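# Lay the towel flat on the table, away from basket

## Task

Get the towel lying flat as a single layer, entirely on the table and, viewed from above, not overlapping the basket anywhere; the basket must stay upright with its full base resting on the table; at the end the hands must have released everything and withdrawn.

## Robot and tools

Robot: two arms, left_arm and right_arm, each ending in a five-finger hand (right_arm a right hand, left_arm its mirror-image left hand). Base positions in the scene frame: left_arm (-0.032, +0.284, +0.010) m, right_arm (-0.027, -0.332, +0.033) m, each turned only slightly about z. A two-camera stand behind the arms is fixed to the floor.

Scene frame: origin at table-top height midway between the nominal bases; +x points out over the table, +z up, and left_arm sits on the +y side (arm names do not match image left/right). Reported end_effector_position (m) and end_effector_quat_wxyz are in this frame and may be off by a few cm, more at long reach.

Hand point: a point fixed to the palm, about 0.05 m in front of it and 0.15 m from the wrist face. Its +z runs along the straight fingers, +y out of the palm, +x across the palm away from the thumb on the right hand (toward the thumb on the left hand). Straight fingers extend 0.06-0.07 m past the point and lie 0.06 m behind it along -y. A wrist bracket on the little-finger side can collide with things.

Row layout (used by execute_actions and move): one flat list of 28 numbers covering both arms, each in [-1, 1]. Order: left dx, dy, dz, rx, ry, rz; left little, ring, middle, index, thumb_bend, thumb_turn; left force_limit, speed; then the same 14 for the right arm. dx..rz are offsets, not poses: they are measured from that arm's Hand target as it was when the action began, along the Hand target's own axes; 1.0 equals 0.6 m of travel or 180 degrees, and rx, ry, rz form one rotation vector. Every row in an action counts from that same start, and the next action counts from the new Hand target, so repeating an offset moves further. Six zeros re-request the current Hand target. Finger and thumb targets are positions: -1 open/straight, +1 closed; thumb_turn -1 beside the palm, +1 opposite the fingers. force_limit maps -1..+1 to roughly 0..10 N at the fingertip (0..15 N for the two thumb motors); speed rises linearly to full at +0.48 (a full finger stroke then takes 0.49 s). To keep a hand unchanged, resend the eight hand numbers of its last executed row; before any row has run, send its hand_measured plus hand_force_limit and hand_speed. With thumb opposed, the hand wraps objects 0.035-0.065 m thick, handles down to about 0.025 m. Close slowly (speed at or below -0.94) for a gentle grip.

Tools:
- execute_actions(actions, cameras): actions is a list of actions, each a table of 1-15 rows, one row per 1/30 s control step; a short table repeats its last row to fill 15 steps. Images come back only for an empty actions list or when cameras names them (["all"], names, or []).
- move(target, speed, blend, blocking, cameras): target is one 28-number row or a list of up to 15 rows, all offsets from the same starting Hand targets. Paths are straight, end together, last 0.5-10 s, and ignore obstacles. speed is the top path speed in m/s, 0.002-4.3, default 0.25 (turns up to twice that in rad/s); one value or one per target. blend (m) rounds corners in a list; 0 means stop at each. blocking=false returns after about 0.5 s while the move continues. The result adds a move: line giving the ending (done, off_target, moving, held, fault) and limits (paced = pose clipped, held = steps withheld).
- wait(seconds 0-10, cameras): lets time pass holding last commands.
- stop(cameras): brakes a running move.
- zoom_image(camera, region): closer look at [x0, y0, x1, y1] pixels of the latest image from cam_high (896x504), cam_left_wrist or cam_right_wrist (672x504); region at most 504 by 504.
- show_instructions(): shows the reference pages.
- finished_scene(scene=1): ends the scene for good.

Results: Hand target is the last commanded pose after clipping (orientation is clipped within 40 degrees of the measured one). Hand points often rest 1-3 cm (up to 5 cm) short, mostly low, without contact; resend the gap as an offset if needed. hand_measured, hand_stopped_by (moving, target, force, stalled, fault) and hand_load_n list six values in motor order; a loaded grip shows positive load, a lost grip drops near 0. Joint torques, joint velocities and motor temperatures may also appear.

Cautions: keep towel and basket on the table; never let anything fall or be left off it. Do not drop or release moving items, slam, or push hard, especially against fixed or heavy things. Keep the arms from touching or pinching each other. Avoid routing a hand near its own base. A blocked arm keeps pressing until commanded back past its hand point. Long reaches, held loads and unreachable targets heat motors; at 100 °C the arm goes limp for 30-60 s. Finish by opening the hands and lifting clear.

Each tool is called in YAML: its name, and indented under it one key for each argument.

Reference images:

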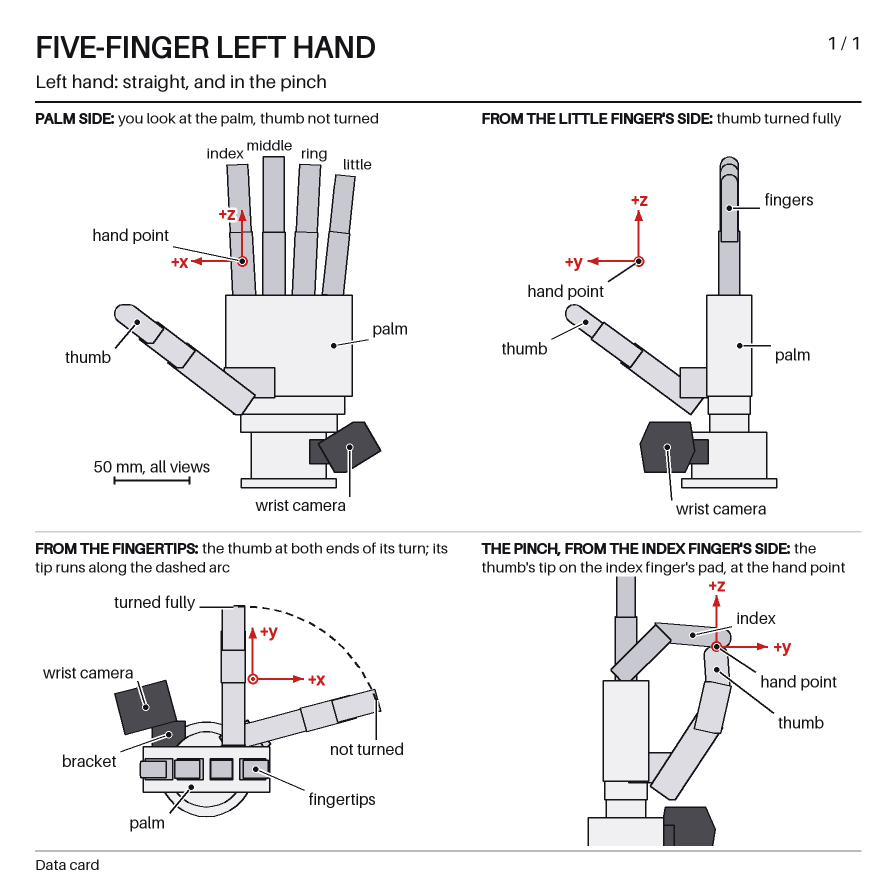

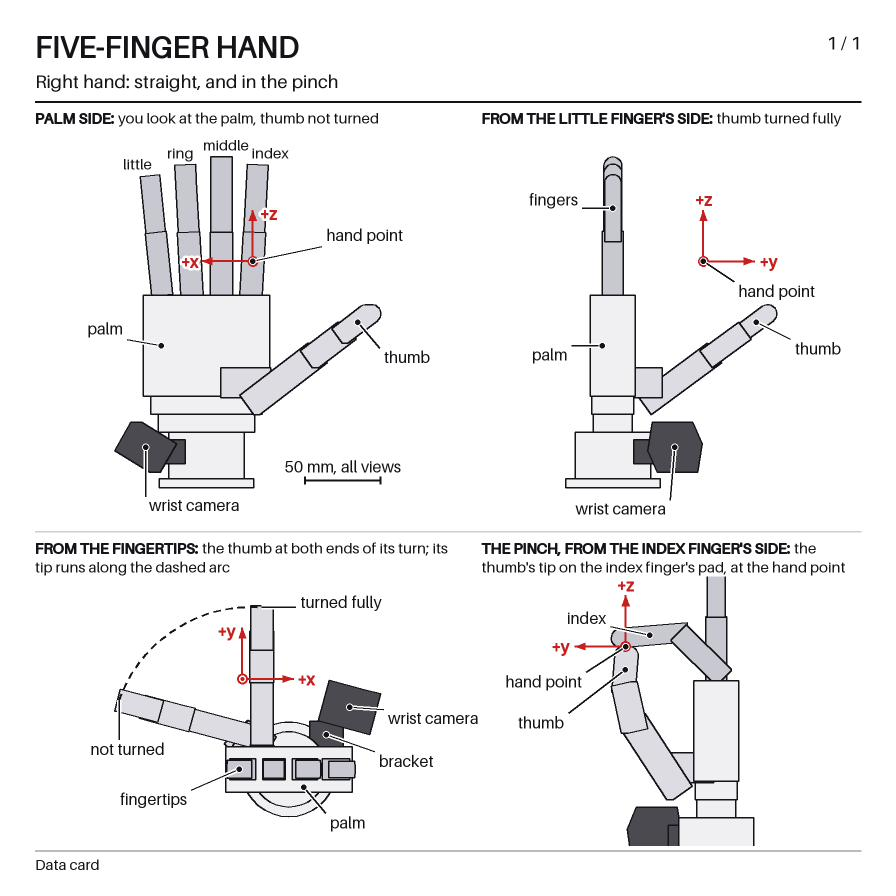

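## Session

execute_actions:
  actions: []

Scene clock: 0.00 s.
left_arm: end_effector_position=(+0.1459, +0.8428, +0.1818) hand_measured=(-1.000, -1.000, -1.000, -1.000, -1.000, -1.000) hand_load_n=(+0.0, +0.0, +0.0, +0.0, +0.0, +0.0) hand_stopped_by=(target, target, target, target, target, target) hand_force_limit=0.00 hand_speed=-0.80 end_effector_quat_wxyz=(+0.022, +0.979, +0.195, +0.053) | right_arm: end_effector_position=(+0.4382, -0.6481, +0.1695) hand_measured=(-1.000, -1.000, -1.000, -1.000, -1.000, -1.000) hand_load_n=(+0.0, +0.0, +0.0, +0.0, +0.0, +0.0) hand_stopped_by=(target, target, target, target, target, target) hand_force_limit=0.00 hand_speed=-0.80 end_effector_quat_wxyz=(+0.185, +0.442, -0.573, +0.665)
Joint positions: left_arm=[1.424 1.978 1.927 -1.522 0.114 -0.564] | right_arm=[-0.326 1.646 0.78 0.793 0.89 -0.871]
Joint velocities: within noise
Joint torques (N m): no reading
Motor temperatures (°C): left_arm=[19 23 22 20 20 19] | right_arm=[16 16 18 23 20 20]
Heat: left arm: hottest shoulder 23 °C; right arm: hottest wrist pitch 23 °C.
Hand target: left_arm +0.1469, +0.8489, +0.1839; +0.016, +0.979, +0.195, +0.055 | right_arm +0.4438, -0.6498, +0.1744; +0.182, +0.437, -0.573, +0.670

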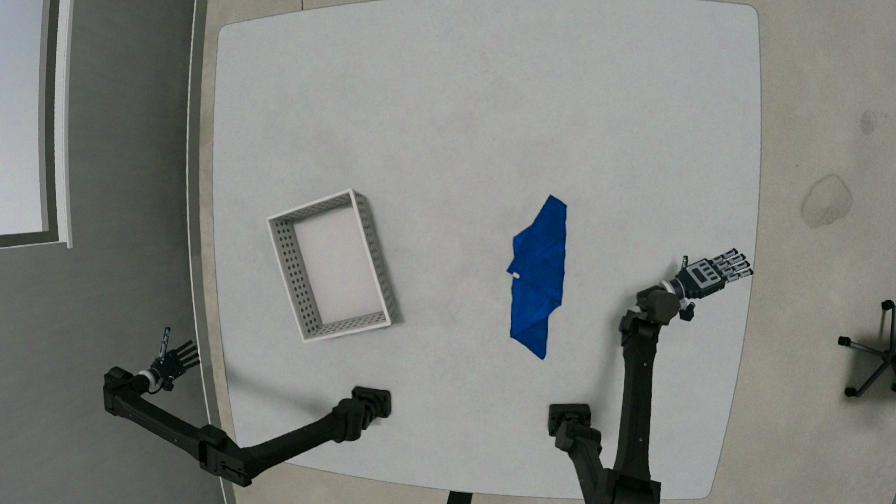

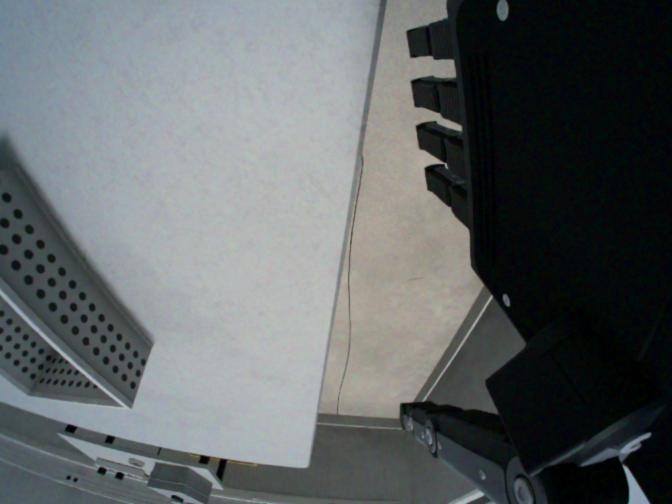

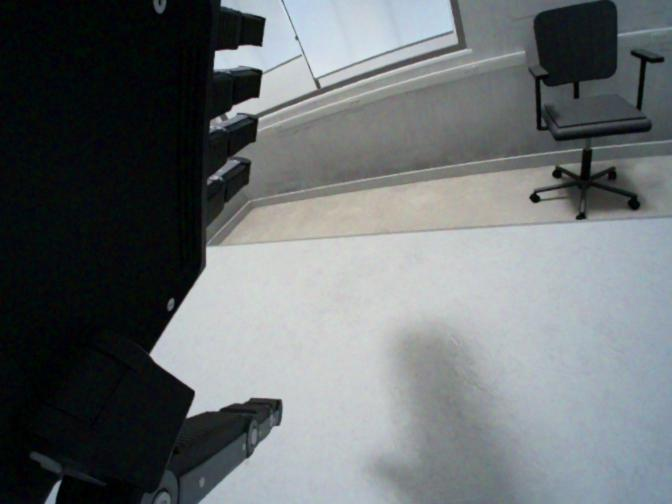

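zoom_image:
  camera: "cam_high"
  region: [460, 170, 640, 380]

Scaled by 2.400 from the camera's 896x504 image, which has a finer 1280x720 frame.

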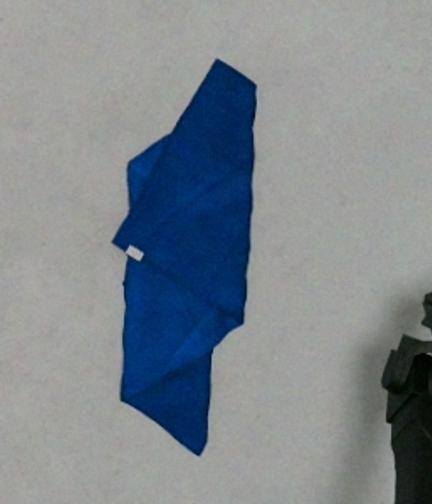

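zoom_image:
  camera: "cam_high"
  region: [495, 185, 585, 280]

zoom_image:
  camera: "cam_high"
  region: [495, 265, 585, 370]

Scaled by 5.305 from the camera's 896x504 image, which has a finer 1280x720 frame.

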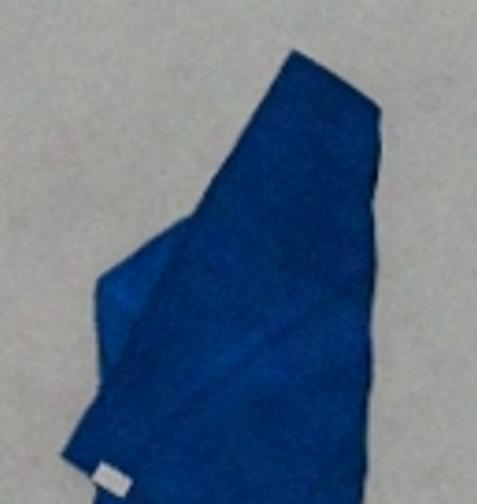

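Scaled by 4.800 from the camera's 896x504 image, which has a finer 1280x720 frame.

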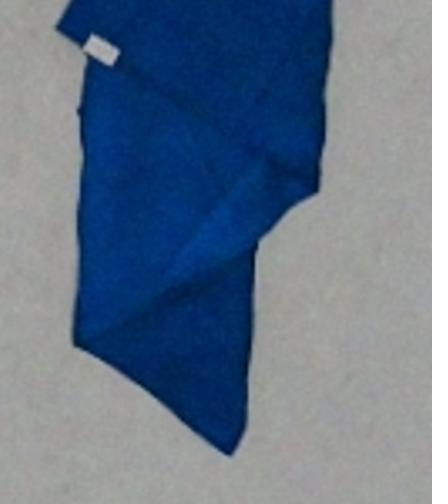

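move:
  target: [0,0,0,0,0,0,-1,-1,-1,-1,-1,-1,0,-0.8,-0.2897,-0.416,-0.5525,-0.031,-0.4058,0.0969,1,1,-0.4,-0.4,-1,1,0,0]
  speed: 0.4
  cameras: ["all"]

Scene clock: 5.43 s.
left_arm: end_effector_position=(+0.1459, +0.8428, +0.1818) hand_measured=(-1.000, -1.000, -1.000, -1.000, -1.000, -1.000) hand_load_n=(+0.0, +0.0, +0.0, +0.0, +0.0, +0.0) hand_stopped_by=(target, target, target, target, target, target) hand_force_limit=0.00 hand_speed=-0.80 end_effector_quat_wxyz=(+0.022, +0.979, +0.195, +0.053) | right_arm: end_effector_position=(+0.5837, -0.2362, +0.1904) hand_measured=(+1.000, +1.000, -0.400, -0.400, -1.000, +1.000) hand_load_n=(+0.0, +0.0, +0.0, +0.0, +0.0, +0.0) hand_stopped_by=(target, target, target, target, target, target) hand_force_limit=0.00 hand_speed=0.00 end_effector_quat_wxyz=(-0.262, +0.658, -0.652, +0.271)
Joint positions: left_arm=[1.424 1.978 1.927 -1.522 0.114 -0.564] | right_arm=[0.099 1.614 1.313 -0.502 0.1 0.082]
Joint torques (N m): left_arm=[-1.32 -19.02 10.73 -0.21 0.16 0] | right_arm=[0.79 -13.74 12.56 0.55 0.01 0.12]
Heat: left arm: hottest elbow 24 °C; right arm: hottest wrist pitch 23 °C.
Hand target: left_arm +0.1469, +0.8489, +0.1839; +0.016, +0.979, +0.195, +0.055 | right_arm +0.6007, -0.2289, +0.2005; -0.270, +0.653, -0.653, +0.271
Off the commanded pose: left_arm 0.007 m, 1 deg | right_arm 0.021 m, 1 deg.
move: off_target (right_arm)
camera_calibration:
cam_right_wrist: T_world_to_cam=[[-0.67476, -0.25215, -0.693628, 0.47139], [-0.541101, 0.80815, 0.232601, 0.458277], [0.501905, 0.532273, -0.681746, 0.076195], [0, 0, 0, 1]] pos_world=[0.527807, -0.292052, 0.272319]

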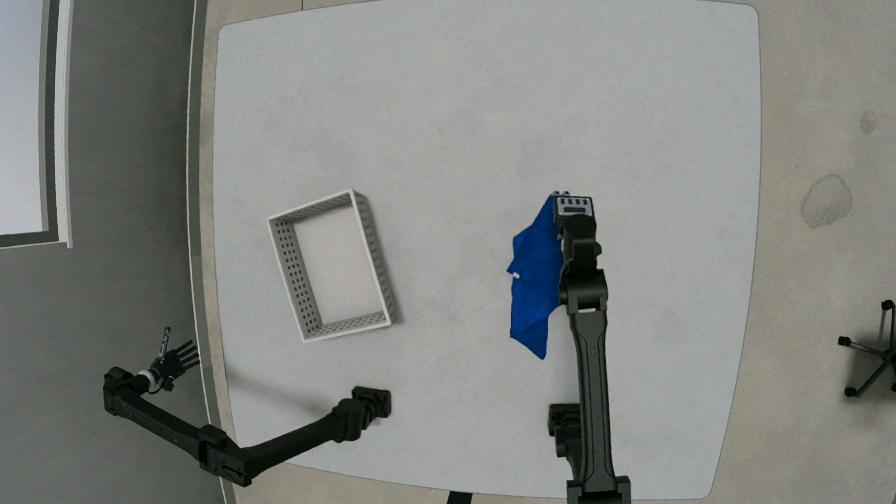

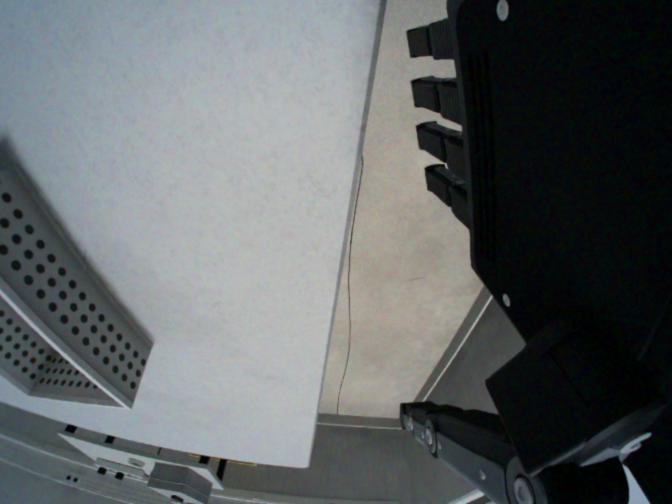

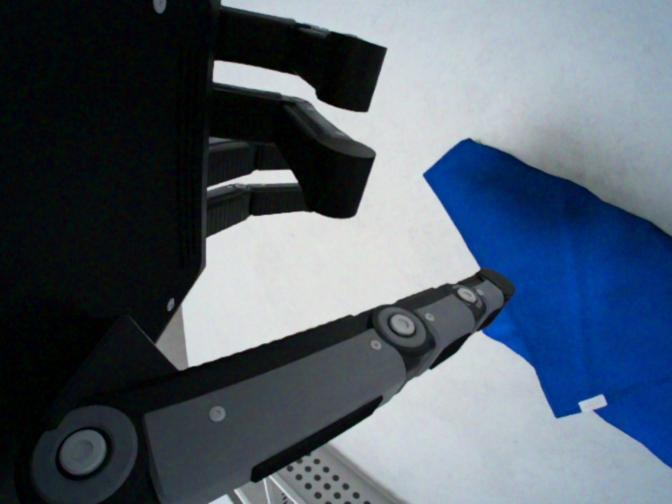

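move:
  target: [0,0,0,0,0,0,-1,-1,-1,-1,-1,-1,0,-0.8,0.0033,0.0713,0.1892,0,0,0,1,1,-0.4,-0.4,-1,1,0,0]
  speed: 0.2
  cameras: ["cam_high","cam_right_wrist"]

Scene clock: 7.40 s.
left_arm: end_effector_position=(+0.1459, +0.8428, +0.1818) hand_measured=(-1.000, -1.000, -1.000, -1.000, -1.000, -1.000) hand_load_n=(+0.0, +0.0, +0.0, +0.0, +0.0, +0.0) hand_stopped_by=(target, target, target, target, target, target) hand_force_limit=0.00 hand_speed=-0.80 end_effector_quat_wxyz=(+0.022, +0.979, +0.195, +0.053) | right_arm: end_effector_position=(+0.6247, -0.2287, +0.0762) hand_measured=(+1.000, +1.000, -0.400, -0.400, -1.000, +1.000) hand_load_n=(+0.5, +0.0, +0.0, +0.0, +0.0, +0.0) hand_stopped_by=(target, target, target, target, target, target) hand_force_limit=0.00 hand_speed=0.00 end_effector_quat_wxyz=(-0.252, +0.664, -0.655, +0.257)
Joint positions: left_arm=[1.424 1.978 1.927 -1.522 0.114 -0.564] | right_arm=[0.099 1.848 1.32 -0.309 0.089 0.082]
Joint torques (N m): left_arm=[-1.08 -19.02 10.71 -0.13 0.18 0.01] | right_arm=[-0.56 -17.26 11.34 1.66 0.02 0.03]
Heat: left arm: hottest elbow 25 °C; right arm: hottest wrist pitch 23 °C.
Hand target: left_arm +0.1469, +0.8489, +0.1839; +0.016, +0.979, +0.195, +0.055 | right_arm +0.6508, -0.2311, +0.0901; -0.270, +0.653, -0.653, +0.271
Off the commanded pose: left_arm 0.007 m, 1 deg | right_arm 0.030 m, 3 deg.
move: off_target (right_arm)
camera_calibration:
cam_right_wrist: T_world_to_cam=[[-0.696967, -0.254174, -0.670546, 0.43344], [-0.537987, 0.803592, 0.254579, 0.496237], [0.474138, 0.538178, -0.69682, -0.00644504], [0, 0, 0, 1]] pos_world=[0.572119, -0.285134, 0.159819]
Images, in order (width x height): cam_high 896x504, cam_right_wrist 672x504.

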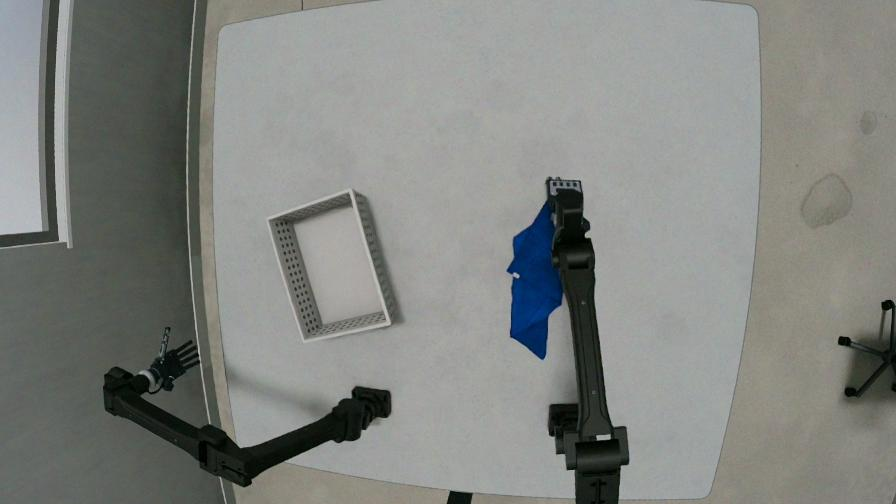

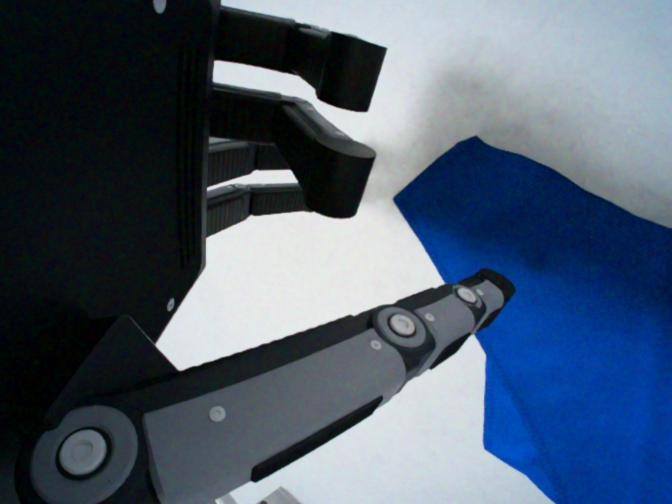

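move:
  target: [0,0,0,0,0,0,-1,-1,-1,-1,-1,-1,0,-0.8,0.0117,0.0436,0.0601,0,0,0,1,1,-0.4,-0.4,-1,1,0,0]
  speed: 0.1
  cameras: ["cam_right_wrist"]

Scene clock: 8.57 s.
left_arm: end_effector_position=(+0.1459, +0.8428, +0.1818) hand_measured=(-1.000, -1.000, -1.000, -1.000, -1.000, -1.000) hand_load_n=(+0.0, +0.0, +0.0, +0.0, +0.0, +0.0) hand_stopped_by=(target, target, target, target, target, target) hand_force_limit=0.00 hand_speed=-0.80 end_effector_quat_wxyz=(+0.022, +0.979, +0.195, +0.053) | right_arm: end_effector_position=(+0.6426, -0.2327, +0.0521) hand_measured=(+1.000, +1.000, -0.400, -0.400, -1.000, +1.000) hand_load_n=(+0.0, +0.0, +0.0, +0.0, -0.5, +0.0) hand_stopped_by=(target, target, target, target, target, target) hand_force_limit=0.00 hand_speed=0.00 end_effector_quat_wxyz=(-0.267, +0.656, -0.654, +0.266)
Joint positions: left_arm=[1.424 1.978 1.927 -1.522 0.114 -0.564] | right_arm=[0.087 1.908 1.32 -0.213 0.08 0.083]
Joint torques (N m): left_arm=[-1.26 -19.02 10.7 -0.17 0.15 0] | right_arm=[-0.67 -16.21 9.69 1.61 0.03 -0.08]
Heat: left arm: hottest elbow 25 °C; right arm: hottest wrist pitch 23 °C.
Hand target: left_arm +0.1469, +0.8489, +0.1839; +0.016, +0.979, +0.195, +0.055 | right_arm +0.6578, -0.2382, +0.0461; -0.270, +0.653, -0.653, +0.271
Off the commanded pose: left_arm 0.007 m, 1 deg | right_arm 0.017 m, 1 deg.
move: off_target (right_arm)
camera_calibration:
cam_right_wrist: T_world_to_cam=[[-0.67366, -0.24199, -0.698301, 0.418064], [-0.542217, 0.803876, 0.244507, 0.518579], [0.502179, 0.543345, -0.67275, -0.0475739], [0, 0, 0, 1]] pos_world=[0.586705, -0.289857, 0.133132]
Images, in order (width x height): cam_right_wrist 672x504.

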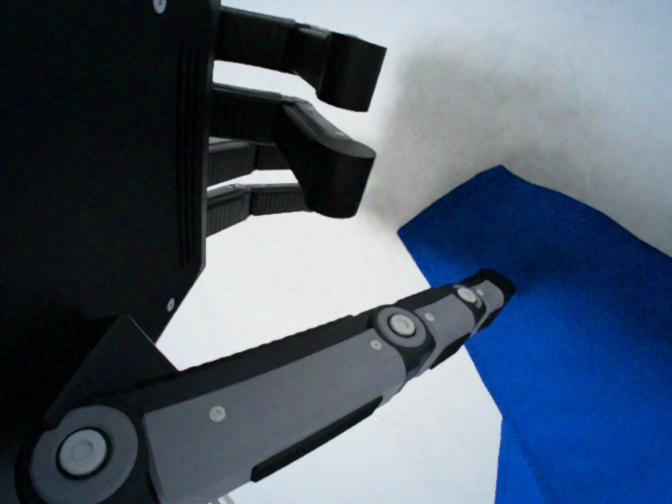

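move:
  target: [0,0,0,0,0,0,-1,-1,-1,-1,-1,-1,0,-0.8,0.0033,0.0271,0.02,0,0,0,1,1,-0.4,-0.4,-1,1,0,0]
  speed: 0.08
  cameras: ["cam_right_wrist"]

Scene clock: 9.63 s.
left_arm: end_effector_position=(+0.1459, +0.8428, +0.1818) hand_measured=(-1.000, -1.000, -1.000, -1.000, -1.000, -1.000) hand_load_n=(+0.0, +0.0, +0.0, +0.0, +0.0, +0.0) hand_stopped_by=(target, target, target, target, target, target) hand_force_limit=0.00 hand_speed=-0.80 end_effector_quat_wxyz=(+0.022, +0.979, +0.195, +0.053) | right_arm: end_effector_position=(+0.6523, -0.2327, +0.0510) hand_measured=(+1.000, +1.000, -0.400, -0.400, -1.000, +1.000) hand_load_n=(+0.5, +0.0, -1.5, +0.0, +0.0, +0.0) hand_stopped_by=(target, target, target, target, target, target) hand_force_limit=0.00 hand_speed=0.00 end_effector_quat_wxyz=(-0.280, +0.650, -0.650, +0.276)
Joint positions: left_arm=[1.424 1.978 1.927 -1.522 0.114 -0.564] | right_arm=[0.085 1.92 1.32 -0.166 0.079 0.083]
Joint torques (N m): left_arm=[-1.26 -18.96 10.76 -0.14 0.16 0.01] | right_arm=[-0.79 -15.74 7.58 1.69 -0.01 -0.09]
Heat: left arm: hottest elbow 25 °C; right arm: hottest wrist pitch 23 °C.
Hand target: left_arm +0.1469, +0.8489, +0.1839; +0.016, +0.979, +0.195, +0.055 | right_arm +0.6549, -0.2403, +0.0262; -0.270, +0.653, -0.653, +0.271
Off the commanded pose: left_arm 0.007 m, 1 deg | right_arm 0.026 m, 1 deg.
move: off_target (right_arm)
camera_calibration:
cam_right_wrist: T_world_to_cam=[[-0.649494, -0.23778, -0.722231, 0.41017], [-0.549499, 0.803302, 0.229687, 0.52941], [0.525555, 0.546046, -0.6524, -0.0688278], [0, 0, 0, 1]] pos_world=[0.593486, -0.290163, 0.129735]
Images, in order (width x height): cam_right_wrist 672x504.

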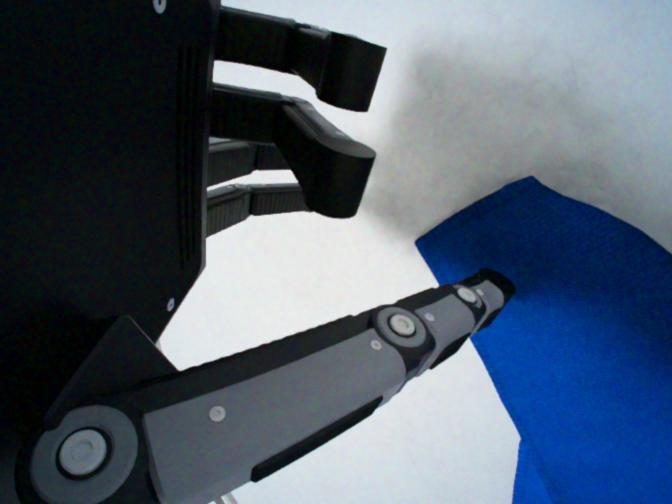

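move:
  target: [0,0,0,0,0,0,-1,-1,-1,-1,-1,-1,0,-0.8,0,0.0471,0.0118,0,0,0,1,1,-0.4,-0.4,-1,1,0,0]
  speed: 0.08
  cameras: ["cam_right_wrist"]

Scene clock: 10.77 s.
left_arm: end_effector_position=(+0.1459, +0.8428, +0.1818) hand_measured=(-1.000, -1.000, -1.000, -1.000, -1.000, -1.000) hand_load_n=(+0.0, +0.0, +0.0, +0.0, +0.0, +0.0) hand_stopped_by=(target, target, target, target, target, target) hand_force_limit=0.00 hand_speed=-0.80 end_effector_quat_wxyz=(+0.022, +0.979, +0.195, +0.053) | right_arm: end_effector_position=(+0.6569, -0.2321, +0.0471) hand_measured=(+1.000, +1.000, -0.400, -0.400, -1.000, +1.000) hand_load_n=(+0.0, +0.0, -3.0, +0.0, +0.0, +0.0) hand_stopped_by=(target, target, target, target, target, target) hand_force_limit=0.00 hand_speed=0.00 end_effector_quat_wxyz=(-0.298, +0.642, -0.644, +0.290)
Joint positions: left_arm=[1.424 1.978 1.927 -1.522 0.114 -0.564] | right_arm=[0.085 1.924 1.287 -0.078 0.079 0.083]
Joint torques (N m): left_arm=[-0.91 -19.02 10.77 -0.16 0.17 -0.01] | right_arm=[-0.44 -15.33 4.82 1.18 0.05 -0.07]
Heat: left arm: hottest elbow 25 °C; right arm: hottest wrist pitch 23 °C.
Hand target: left_arm +0.1469, +0.8489, +0.1839; +0.016, +0.979, +0.195, +0.055 | right_arm +0.6399, -0.2404, +0.0011; -0.270, +0.653, -0.653, +0.271
Off the commanded pose: left_arm 0.007 m, 1 deg | right_arm 0.050 m, 4 deg.
move: off_target (right_arm)
camera_calibration:
cam_right_wrist: T_world_to_cam=[[-0.611983, -0.233432, -0.755637, 0.388438], [-0.560546, 0.802037, 0.206214, 0.540512], [0.557912, 0.549769, -0.621682, -0.0959847], [0, 0, 0, 1]] pos_world=[0.59425, -0.290068, 0.122385]
Images, in order (width x height): cam_right_wrist 672x504.

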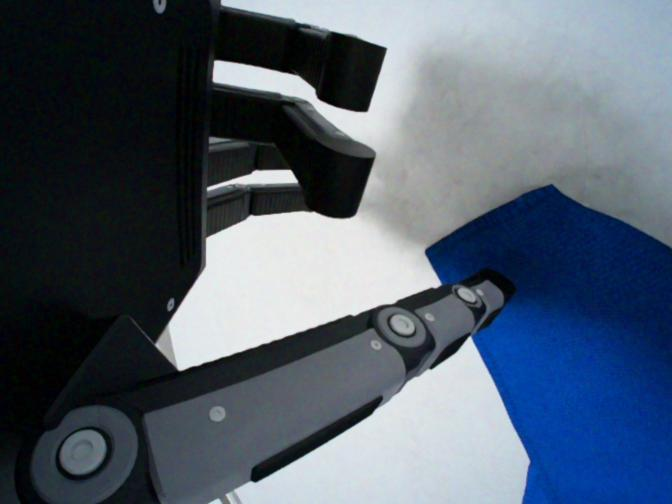

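zoom_image:
  camera: "cam_right_wrist"
  region: [200, 60, 560, 330]

Scaled by 1.400 from the camera's 672x504 image, which has a finer 960x720 frame.

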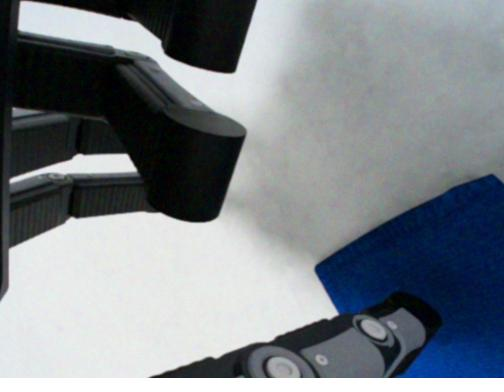

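move:
  target:
    - [0,0,0,0,0,0,-1,-1,-1,-1,-1,-1,0,-0.8,0.0083,-0.1013,-0.1084,0,0,0,1,1,-0.25,-0.4,-1,1,0,0]
    - [0,0,0,0,0,0,-1,-1,-1,-1,-1,-1,0,-0.8,0.0083,-0.0495,-0.0566,0,0,0,1,1,-0.25,-0.4,-1,1,0,0]
  speed: 0.12
  cameras: ["cam_high","cam_right_wrist"]

Scene clock: 13.40 s.
left_arm: end_effector_position=(+0.1459, +0.8428, +0.1818) hand_measured=(-1.000, -1.000, -1.000, -1.000, -1.000, -1.000) hand_load_n=(+0.0, +0.0, +0.0, +0.0, +0.0, +0.0) hand_stopped_by=(target, target, target, target, target, target) hand_force_limit=0.00 hand_speed=-0.80 end_effector_quat_wxyz=(+0.022, +0.979, +0.195, +0.053) | right_arm: end_effector_position=(+0.6382, -0.2373, +0.0657) hand_measured=(+1.000, +1.000, -0.250, -0.400, -1.000, +1.000) hand_load_n=(+0.0, +0.0, +0.0, +0.0, +0.0, +0.0) hand_stopped_by=(target, target, target, target, target, target) hand_force_limit=0.00 hand_speed=0.00 end_effector_quat_wxyz=(-0.279, +0.650, -0.652, +0.274)
Joint positions: left_arm=[1.424 1.978 1.927 -1.522 0.114 -0.564] | right_arm=[0.079 1.869 1.287 -0.189 0.075 0.083]
Joint torques (N m): left_arm=[-1.03 -18.84 10.73 -0.09 0.17 0.01] | right_arm=[-0.62 -16.56 6.57 1.78 0.01 -0.12]
Heat: left arm: hottest elbow 26 °C; right arm: hottest wrist pitch 23 °C.
Hand target: left_arm +0.1469, +0.8489, +0.1839; +0.016, +0.979, +0.195, +0.055 | right_arm +0.6368, -0.2453, +0.0461; -0.270, +0.653, -0.653, +0.271
Off the commanded pose: left_arm 0.007 m, 1 deg | right_arm 0.021 m, 1 deg.
move: off_target (right_arm)
camera_calibration:
cam_right_wrist: T_world_to_cam=[[-0.653695, -0.234343, -0.71956, 0.413904], [-0.546166, 0.804258, 0.234246, 0.519884], [0.523818, 0.546125, -0.653729, -0.0480714], [0, 0, 0, 1]] pos_world=[0.579691, -0.294873, 0.144622]
Images, in order (width x height): cam_high 896x504, cam_right_wrist 672x504.

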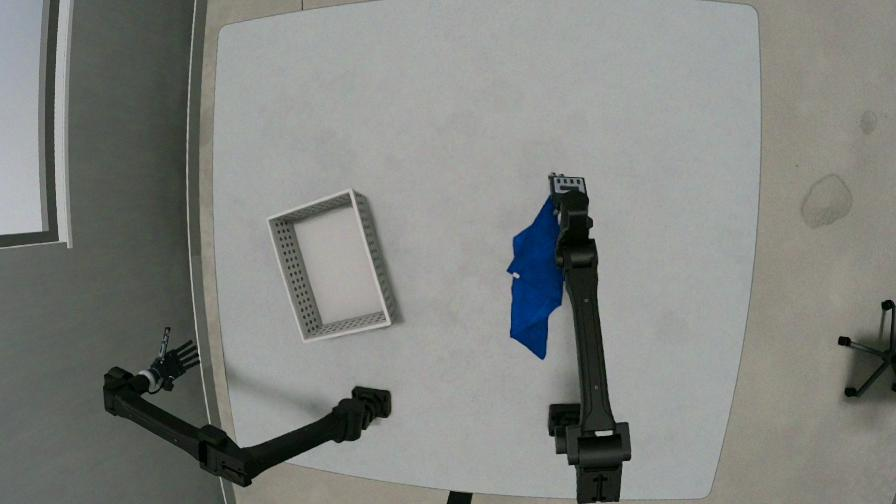

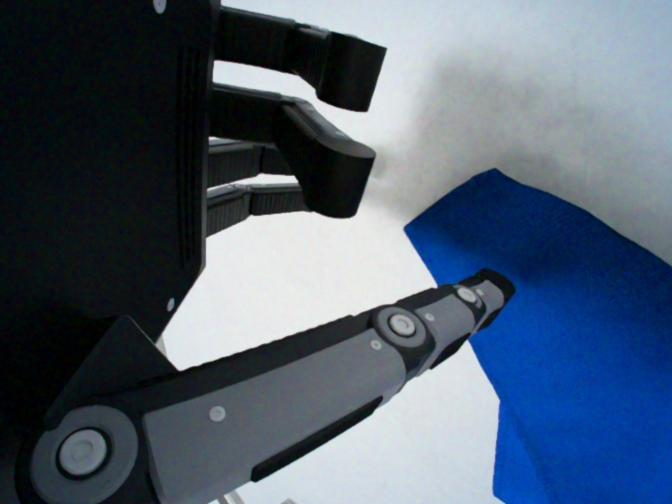

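move:
  target: [0,0,0,0,0,0,-1,-1,-1,-1,-1,-1,0,-0.8,0.005,0.0424,-0.0165,0,0,0,1,1,-0.25,-0.4,-1,1,0,0]
  speed: 0.12
  cameras: ["cam_right_wrist"]

Scene clock: 14.43 s.
left_arm: end_effector_position=(+0.1459, +0.8428, +0.1818) hand_measured=(-1.000, -1.000, -1.000, -1.000, -1.000, -1.000) hand_load_n=(+0.0, +0.0, +0.0, +0.0, +0.0, +0.0) hand_stopped_by=(target, target, target, target, target, target) hand_force_limit=0.00 hand_speed=-0.80 end_effector_quat_wxyz=(+0.022, +0.979, +0.195, +0.053) | right_arm: end_effector_position=(+0.6233, -0.2389, +0.0488) hand_measured=(+1.000, +1.000, -0.250, -0.400, -1.000, +1.000) hand_load_n=(+0.0, +0.0, +1.0, +0.0, +0.0, +0.0) hand_stopped_by=(target, target, target, target, target, target) hand_force_limit=0.00 hand_speed=0.00 end_effector_quat_wxyz=(-0.283, +0.648, -0.651, +0.277)
Joint positions: left_arm=[1.424 1.978 1.927 -1.522 0.114 -0.564] | right_arm=[0.079 1.86 1.213 -0.114 0.074 0.083]
Joint torques (N m): left_arm=[-0.91 -18.96 10.69 -0.17 0.17 0.01] | right_arm=[-0.73 -18.26 5 1.11 -0.01 -0.13]
Heat: left arm: hottest elbow 26 °C; right arm: hottest wrist pitch 23 °C.
Hand target: left_arm +0.1469, +0.8489, +0.1839; +0.016, +0.979, +0.195, +0.055 | right_arm +0.6118, -0.2482, +0.0352; -0.270, +0.653, -0.653, +0.271
Off the commanded pose: left_arm 0.007 m, 1 deg | right_arm 0.020 m, 2 deg.
move: off_target (right_arm)
camera_calibration:
cam_right_wrist: T_world_to_cam=[[-0.646232, -0.233488, -0.726545, 0.38752], [-0.548764, 0.803774, 0.229796, 0.518753], [0.530323, 0.547203, -0.647554, -0.0546527], [0, 0, 0, 1]] pos_world=[0.564084, -0.296573, 0.126953]
Images, in order (width x height): cam_right_wrist 672x504.

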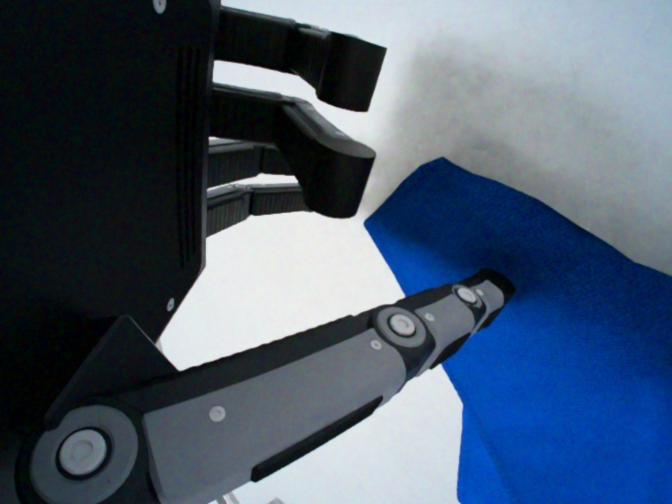

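move:
  target: [0,0,0,0,0,0,-1,-1,-1,-1,-1,-1,0,-0.8,-0.0067,0.0224,0.0295,0,0,0,1,1,-0.25,-0.4,-1,1,0,0]
  speed: 0.12
  cameras: ["cam_right_wrist"]

Scene clock: 15.67 s.
left_arm: end_effector_position=(+0.1459, +0.8428, +0.1818) hand_measured=(-1.000, -1.000, -1.000, -1.000, -1.000, -1.000) hand_load_n=(+0.0, +0.5, +0.0, +0.0, +0.0, +0.0) hand_stopped_by=(target, target, target, target, target, target) hand_force_limit=0.00 hand_speed=-0.80 end_effector_quat_wxyz=(+0.022, +0.979, +0.195, +0.053) | right_arm: end_effector_position=(+0.6251, -0.2387, +0.0482) hand_measured=(+1.000, +1.000, -0.250, -0.400, -1.000, +1.000) hand_load_n=(+0.0, +0.0, -2.5, +0.0, +0.0, +0.0) hand_stopped_by=(target, target, target, target, target, target) hand_force_limit=0.00 hand_speed=0.00 end_effector_quat_wxyz=(-0.290, +0.645, -0.648, +0.283)
Joint positions: left_arm=[1.424 1.978 1.927 -1.522 0.114 -0.564] | right_arm=[0.079 1.86 1.201 -0.08 0.074 0.083]
Joint torques (N m): left_arm=[-1.08 -19.02 10.73 -0.14 0.17 -0.01] | right_arm=[-0.21 -14.62 5.37 1.59 0.15 -0.09]
Motor temperatures (°C): left_arm=[19 24 27 20 20 19] | right_arm=[16 17 21 23 20 19]
Heat: left arm: hottest elbow 27 °C; right arm: hottest wrist pitch 23 °C.
Hand target: left_arm +0.1469, +0.8489, +0.1839; +0.016, +0.979, +0.195, +0.055 | right_arm +0.6148, -0.2442, +0.0130; -0.270, +0.653, -0.653, +0.271
Off the commanded pose: left_arm 0.007 m, 1 deg | right_arm 0.037 m, 3 deg.
move: off_target (right_arm)
camera_calibration:
cam_right_wrist: T_world_to_cam=[[-0.630918, -0.231818, -0.740407, 0.379755], [-0.553452, 0.80327, 0.220109, 0.522954], [0.543722, 0.548651, -0.635097, -0.0646391], [0, 0, 0, 1]] pos_world=[0.56417, -0.296574, 0.125014]
Images, in order (width x height): cam_right_wrist 672x504.

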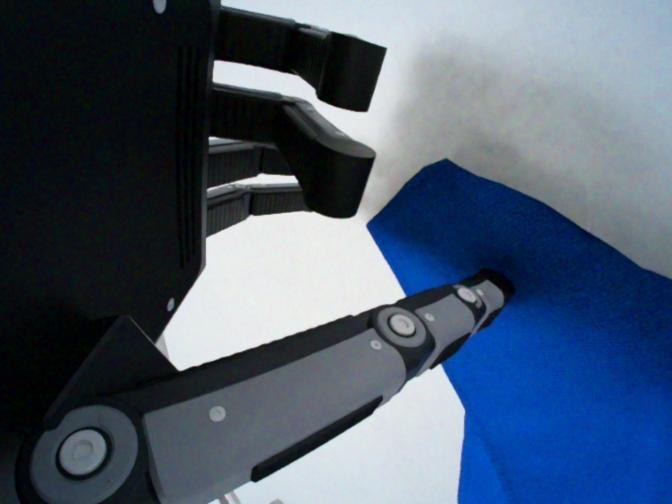

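move:
  target: [0,0,0,0,0,0,-1,-1,-1,-1,-1,-1,0,-0.8,0,0.012,0.012,0,0,0,1,1,0.1,0,-0.4,1,0,-0.6]
  speed: 0.12
  cameras: ["cam_right_wrist"]

Scene clock: 17.20 s.
left_arm: end_effector_position=(+0.1459, +0.8428, +0.1818) hand_measured=(-1.000, -1.000, -1.000, -1.000, -1.000, -1.000) hand_load_n=(+0.0, +0.0, +0.0, +0.0, +0.0, +0.0) hand_stopped_by=(target, target, target, target, target, target) hand_force_limit=0.00 hand_speed=-0.80 end_effector_quat_wxyz=(+0.022, +0.979, +0.195, +0.053) | right_arm: end_effector_position=(+0.6247, -0.2388, +0.0402) hand_measured=(+1.000, +1.000, +0.100, +0.000, -0.400, +1.000) hand_load_n=(+0.0, +0.0, -3.0, +0.0, +0.0, +0.0) hand_stopped_by=(target, target, target, target, target, target) hand_force_limit=0.00 hand_speed=-0.60 end_effector_quat_wxyz=(-0.290, +0.645, -0.648, +0.283)
Joint positions: left_arm=[1.424 1.978 1.927 -1.522 0.114 -0.564] | right_arm=[0.079 1.872 1.193 -0.06 0.074 0.083]
Joint torques (N m): left_arm=[-1.03 -18.96 10.74 -0.1 0.17 0.01] | right_arm=[-0.15 -14.21 5.34 1.76 0.16 -0.08]
Heat: left arm: hottest elbow 27 °C; right arm: hottest wrist pitch 23 °C.
Hand target: left_arm +0.1469, +0.8489, +0.1839; +0.016, +0.979, +0.195, +0.055 | right_arm +0.6149, -0.2442, +0.0028; -0.270, +0.653, -0.653, +0.271
Off the commanded pose: left_arm 0.007 m, 1 deg | right_arm 0.039 m, 3 deg.
move: off_target (right_arm)
camera_calibration:
cam_right_wrist: T_world_to_cam=[[-0.630612, -0.231798, -0.740674, 0.373445], [-0.553563, 0.803244, 0.219925, 0.524569], [0.543964, 0.548697, -0.63485, -0.0696535], [0, 0, 0, 1]] pos_world=[0.56377, -0.296574, 0.117016]
Images, in order (width x height): cam_right_wrist 672x504.

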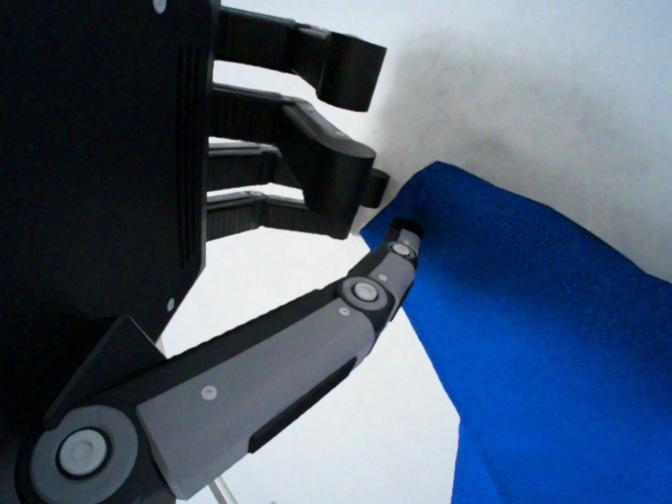

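move:
  target: [0,0,0,0,0,0,-1,-1,-1,-1,-1,-1,0,-0.8,0,0.024,0,0,0,0,1,1,0.3,0.25,0.0,1,0,-0.6]
  speed: 0.12
  cameras: ["cam_right_wrist"]

Scene clock: 18.23 s.
left_arm: end_effector_position=(+0.1459, +0.8428, +0.1818) hand_measured=(-1.000, -1.000, -1.000, -1.000, -1.000, -1.000) hand_load_n=(+0.0, +0.0, +0.0, +0.0, +0.0, +0.0) hand_stopped_by=(target, target, target, target, target, target) hand_force_limit=0.00 hand_speed=-0.80 end_effector_quat_wxyz=(+0.022, +0.979, +0.195, +0.053) | right_arm: end_effector_position=(+0.6205, -0.2392, +0.0305) hand_measured=(+1.000, +1.000, +0.296, +0.250, -0.276, +1.000) hand_load_n=(+0.0, +0.5, +3.0, +0.0, +9.0, +0.5) hand_stopped_by=(target, target, force, target, force, target) hand_force_limit=0.00 hand_speed=-0.60 end_effector_quat_wxyz=(-0.294, +0.643, -0.647, +0.286)
Joint positions: left_arm=[1.424 1.978 1.927 -1.522 0.114 -0.564] | right_arm=[0.079 1.878 1.165 -0.016 0.074 0.083]
Joint torques (N m): left_arm=[-1.14 -19.02 10.76 -0.14 0.17 0] | right_arm=[-0.03 -14.68 4.53 1.5 0.21 -0.08]
Heat: left arm: hottest elbow 27 °C; right arm: hottest wrist pitch 23 °C.
Hand target: left_arm +0.1469, +0.8489, +0.1839; +0.016, +0.979, +0.195, +0.055 | right_arm +0.6048, -0.2442, -0.0072; -0.270, +0.653, -0.653, +0.271
Off the commanded pose: left_arm 0.007 m, 1 deg | right_arm 0.041 m, 3 deg.
move: off_target (right_arm)
camera_calibration:
cam_right_wrist: T_world_to_cam=[[-0.62357, -0.230977, -0.746867, 0.359498], [-0.555606, 0.803022, 0.21554, 0.52616], [0.549966, 0.549368, -0.629073, -0.0770105], [0, 0, 0, 1]] pos_world=[0.558863, -0.297175, 0.106643]
Images, in order (width x height): cam_right_wrist 672x504.

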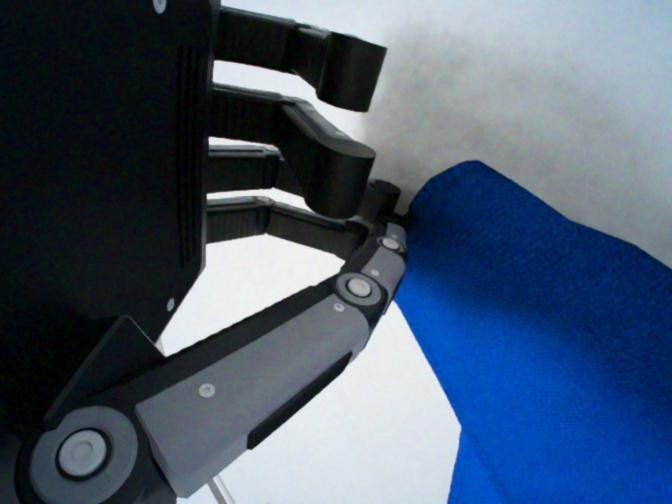

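zoom_image:
  camera: "cam_right_wrist"
  region: [320, 130, 500, 300]

Scaled by 2.800 from the camera's 672x504 image, which has a finer 960x720 frame.

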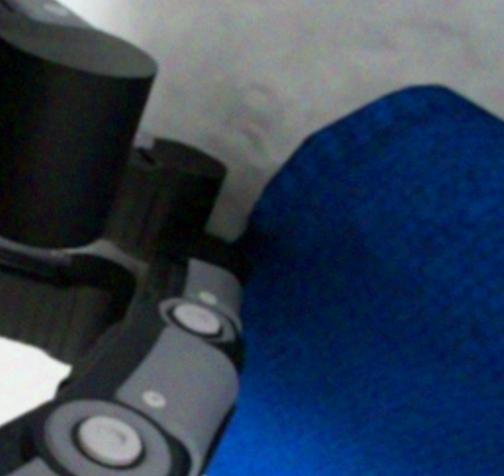

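move:
  target:
    - [0,0,0,0,0,0,-1,-1,-1,-1,-1,-1,0,-0.8,0,0,0,0,0,0,1,1,0.5,0.5,0.0,1,0,-0.7]
    - [0,0,0,0,0,0,-1,-1,-1,-1,-1,-1,0,-0.8,0,-0.094,-0.094,0,0,0,1,1,0.5,0.5,0.1,1,0,-0.7]
  speed: 0.1
  cameras: ["cam_high","cam_right_wrist"]

Scene clock: 20.97 s.
left_arm: end_effector_position=(+0.1459, +0.8428, +0.1818) hand_measured=(-1.000, -1.000, -1.000, -1.000, -1.000, -1.000) hand_load_n=(+0.0, +0.0, +0.0, +0.0, +0.0, +0.0) hand_stopped_by=(target, target, target, target, target, target) hand_force_limit=0.00 hand_speed=-0.80 end_effector_quat_wxyz=(+0.022, +0.979, +0.195, +0.053) | right_arm: end_effector_position=(+0.5913, -0.2426, +0.0527) hand_measured=(+1.000, +1.000, +0.310, +0.382, -0.278, +1.000) hand_load_n=(+0.0, +0.0, +11.5, +8.5, +10.5, +0.0) hand_stopped_by=(target, target, force, force, force, target) hand_force_limit=0.00 hand_speed=-0.70 end_effector_quat_wxyz=(-0.261, +0.657, -0.658, +0.260)
Joint positions: left_arm=[1.424 1.978 1.927 -1.522 0.114 -0.564] | right_arm=[0.079 1.8 1.163 -0.182 0.075 0.083]
Joint torques (N m): left_arm=[-1.08 -19.14 10.7 -0.12 0.16 0.01] | right_arm=[0.03 -18.55 9.51 0.46 0.2 -0.07]
Heat: left arm: hottest elbow 28 °C; right arm: hottest wrist pitch 23 °C.
Hand target: left_arm +0.1469, +0.8489, +0.1839; +0.016, +0.979, +0.195, +0.055 | right_arm +0.6046, -0.2442, +0.0725; -0.270, +0.653, -0.653, +0.271
Off the commanded pose: left_arm 0.007 m, 1 deg | right_arm 0.024 m, 2 deg.
move: off_target (right_arm); target 2's new numbers were sent with right_arm's hand 0.024 m and 2 deg from that target
camera_calibration:
cam_right_wrist: T_world_to_cam=[[-0.687269, -0.238075, -0.686281, 0.389817], [-0.534256, 0.805788, 0.255493, 0.493777], [0.49217, 0.542242, -0.680986, -0.00996566], [0, 0, 0, 1]] pos_world=[0.536617, -0.299671, 0.13458]
Images, in order (width x height): cam_high 896x504, cam_right_wrist 672x504.

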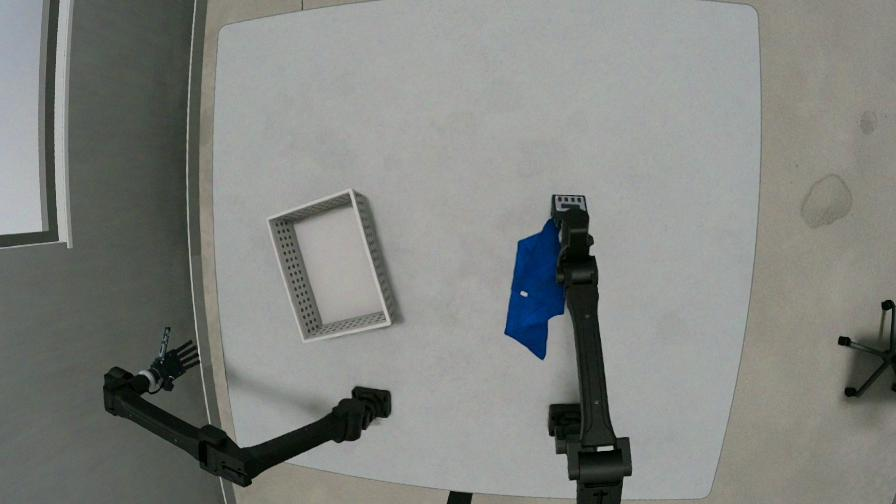

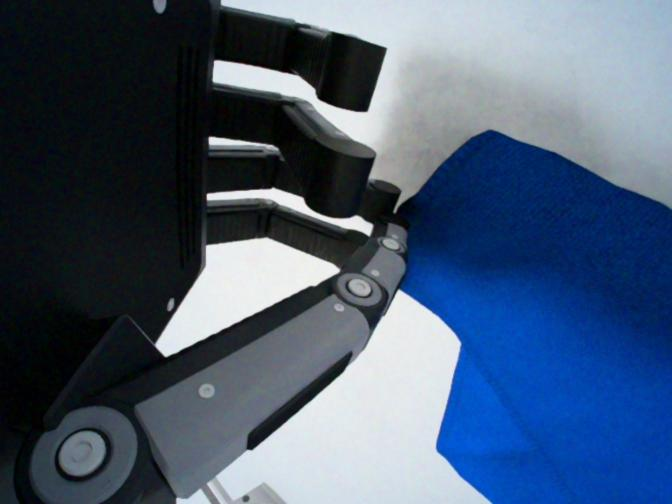

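move:
  target:
    - [0,0,0,0,0,0,-1,-1,-1,-1,-1,-1,0,-0.8,0.0433,-0.0648,-0.1944,0,0,0,1,1,0.5,0.5,0.1,1,0,-0.7]
    - [0,0,0,0,0,0,-1,-1,-1,-1,-1,-1,0,-0.8,0.1933,-0.0766,-0.3946,0,0,0,1,1,0.5,0.5,0.1,1,0,-0.7]
  speed: 0.2
  blend: [0.03,0]
  cameras: ["cam_high","cam_right_wrist"]

Scene clock: 23.67 s.
left_arm: end_effector_position=(+0.1459, +0.8428, +0.1818) hand_measured=(-1.000, -1.000, -1.000, -1.000, -1.000, -1.000) hand_load_n=(+0.0, +0.0, +0.0, +0.0, +0.0, +0.0) hand_stopped_by=(target, target, target, target, target, target) hand_force_limit=0.00 hand_speed=-0.80 end_effector_quat_wxyz=(+0.022, +0.979, +0.195, +0.053) | right_arm: end_effector_position=(+0.4739, -0.3554, +0.2714) hand_measured=(+1.000, +1.000, +0.310, +0.382, -0.278, +1.000) hand_load_n=(+0.0, +0.0, +12.0, +8.0, +10.5, +0.5) hand_stopped_by=(target, target, force, force, force, target) hand_force_limit=0.00 hand_speed=-0.70 end_effector_quat_wxyz=(-0.274, +0.650, -0.654, +0.271)
Joint positions: left_arm=[1.424 1.978 1.927 -1.522 0.114 -0.564] | right_arm=[-0.165 1.274 1.163 -0.673 -0.097 -0.087]
Joint torques (N m): left_arm=[-1.26 -19.14 10.74 -0.14 0.17 -0.01] | right_arm=[-0.5 -11.63 8.55 0.55 -0.11 -0.13]
Heat: left arm: hottest elbow 28 °C; right arm: hottest wrist pitch 23 °C.
Hand target: left_arm +0.1469, +0.8489, +0.1839; +0.016, +0.979, +0.195, +0.055 | right_arm +0.4695, -0.3597, +0.2723; -0.270, +0.653, -0.653, +0.271
Off the commanded pose: left_arm 0.007 m, 1 deg | right_arm 0.006 m, 1 deg.
move: done
camera_calibration:
cam_right_wrist: T_world_to_cam=[[-0.66256, -0.233353, -0.711731, 0.429223], [-0.540894, 0.806378, 0.239141, 0.473826], [0.51812, 0.543416, -0.660493, 0.240439], [0, 0, 0, 1]] pos_world=[0.4161, -0.412581, 0.350989]
Images, in order (width x height): cam_high 896x504, cam_right_wrist 672x504.

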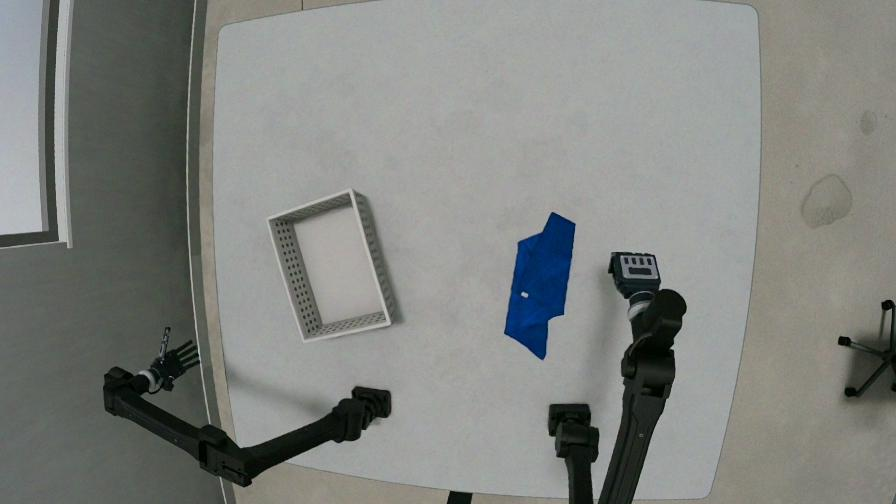

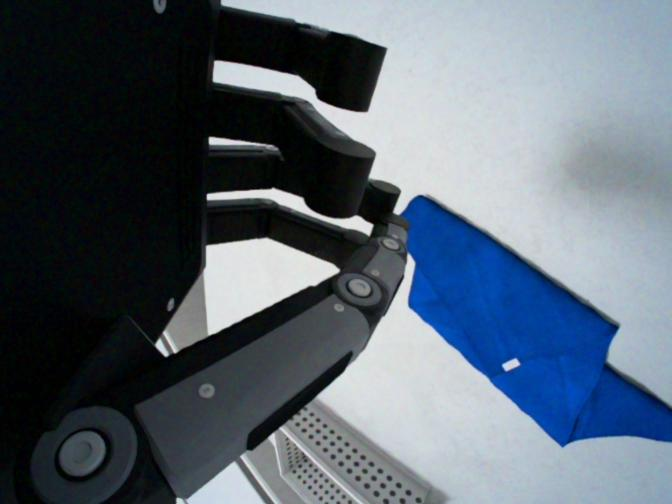

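zoom_image:
  camera: "cam_high"
  region: [490, 200, 590, 370]

zoom_image:
  camera: "cam_right_wrist"
  region: [380, 180, 672, 450]

Scaled by 2.965 from the camera's 896x504 image, which has a finer 1280x720 frame.

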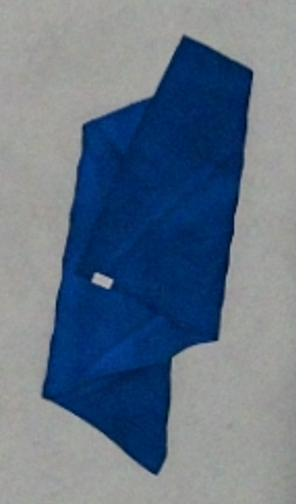

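Scaled by 1.726 from the camera's 672x504 image, which has a finer 960x720 frame.

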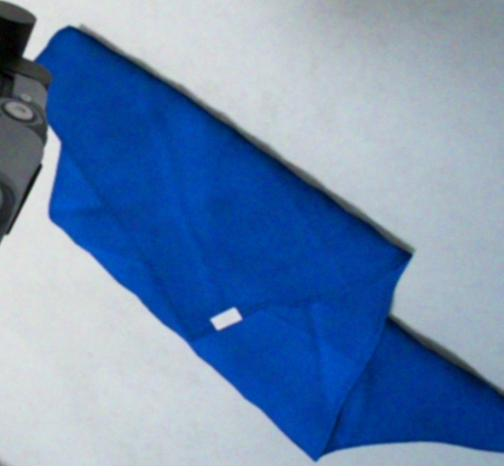

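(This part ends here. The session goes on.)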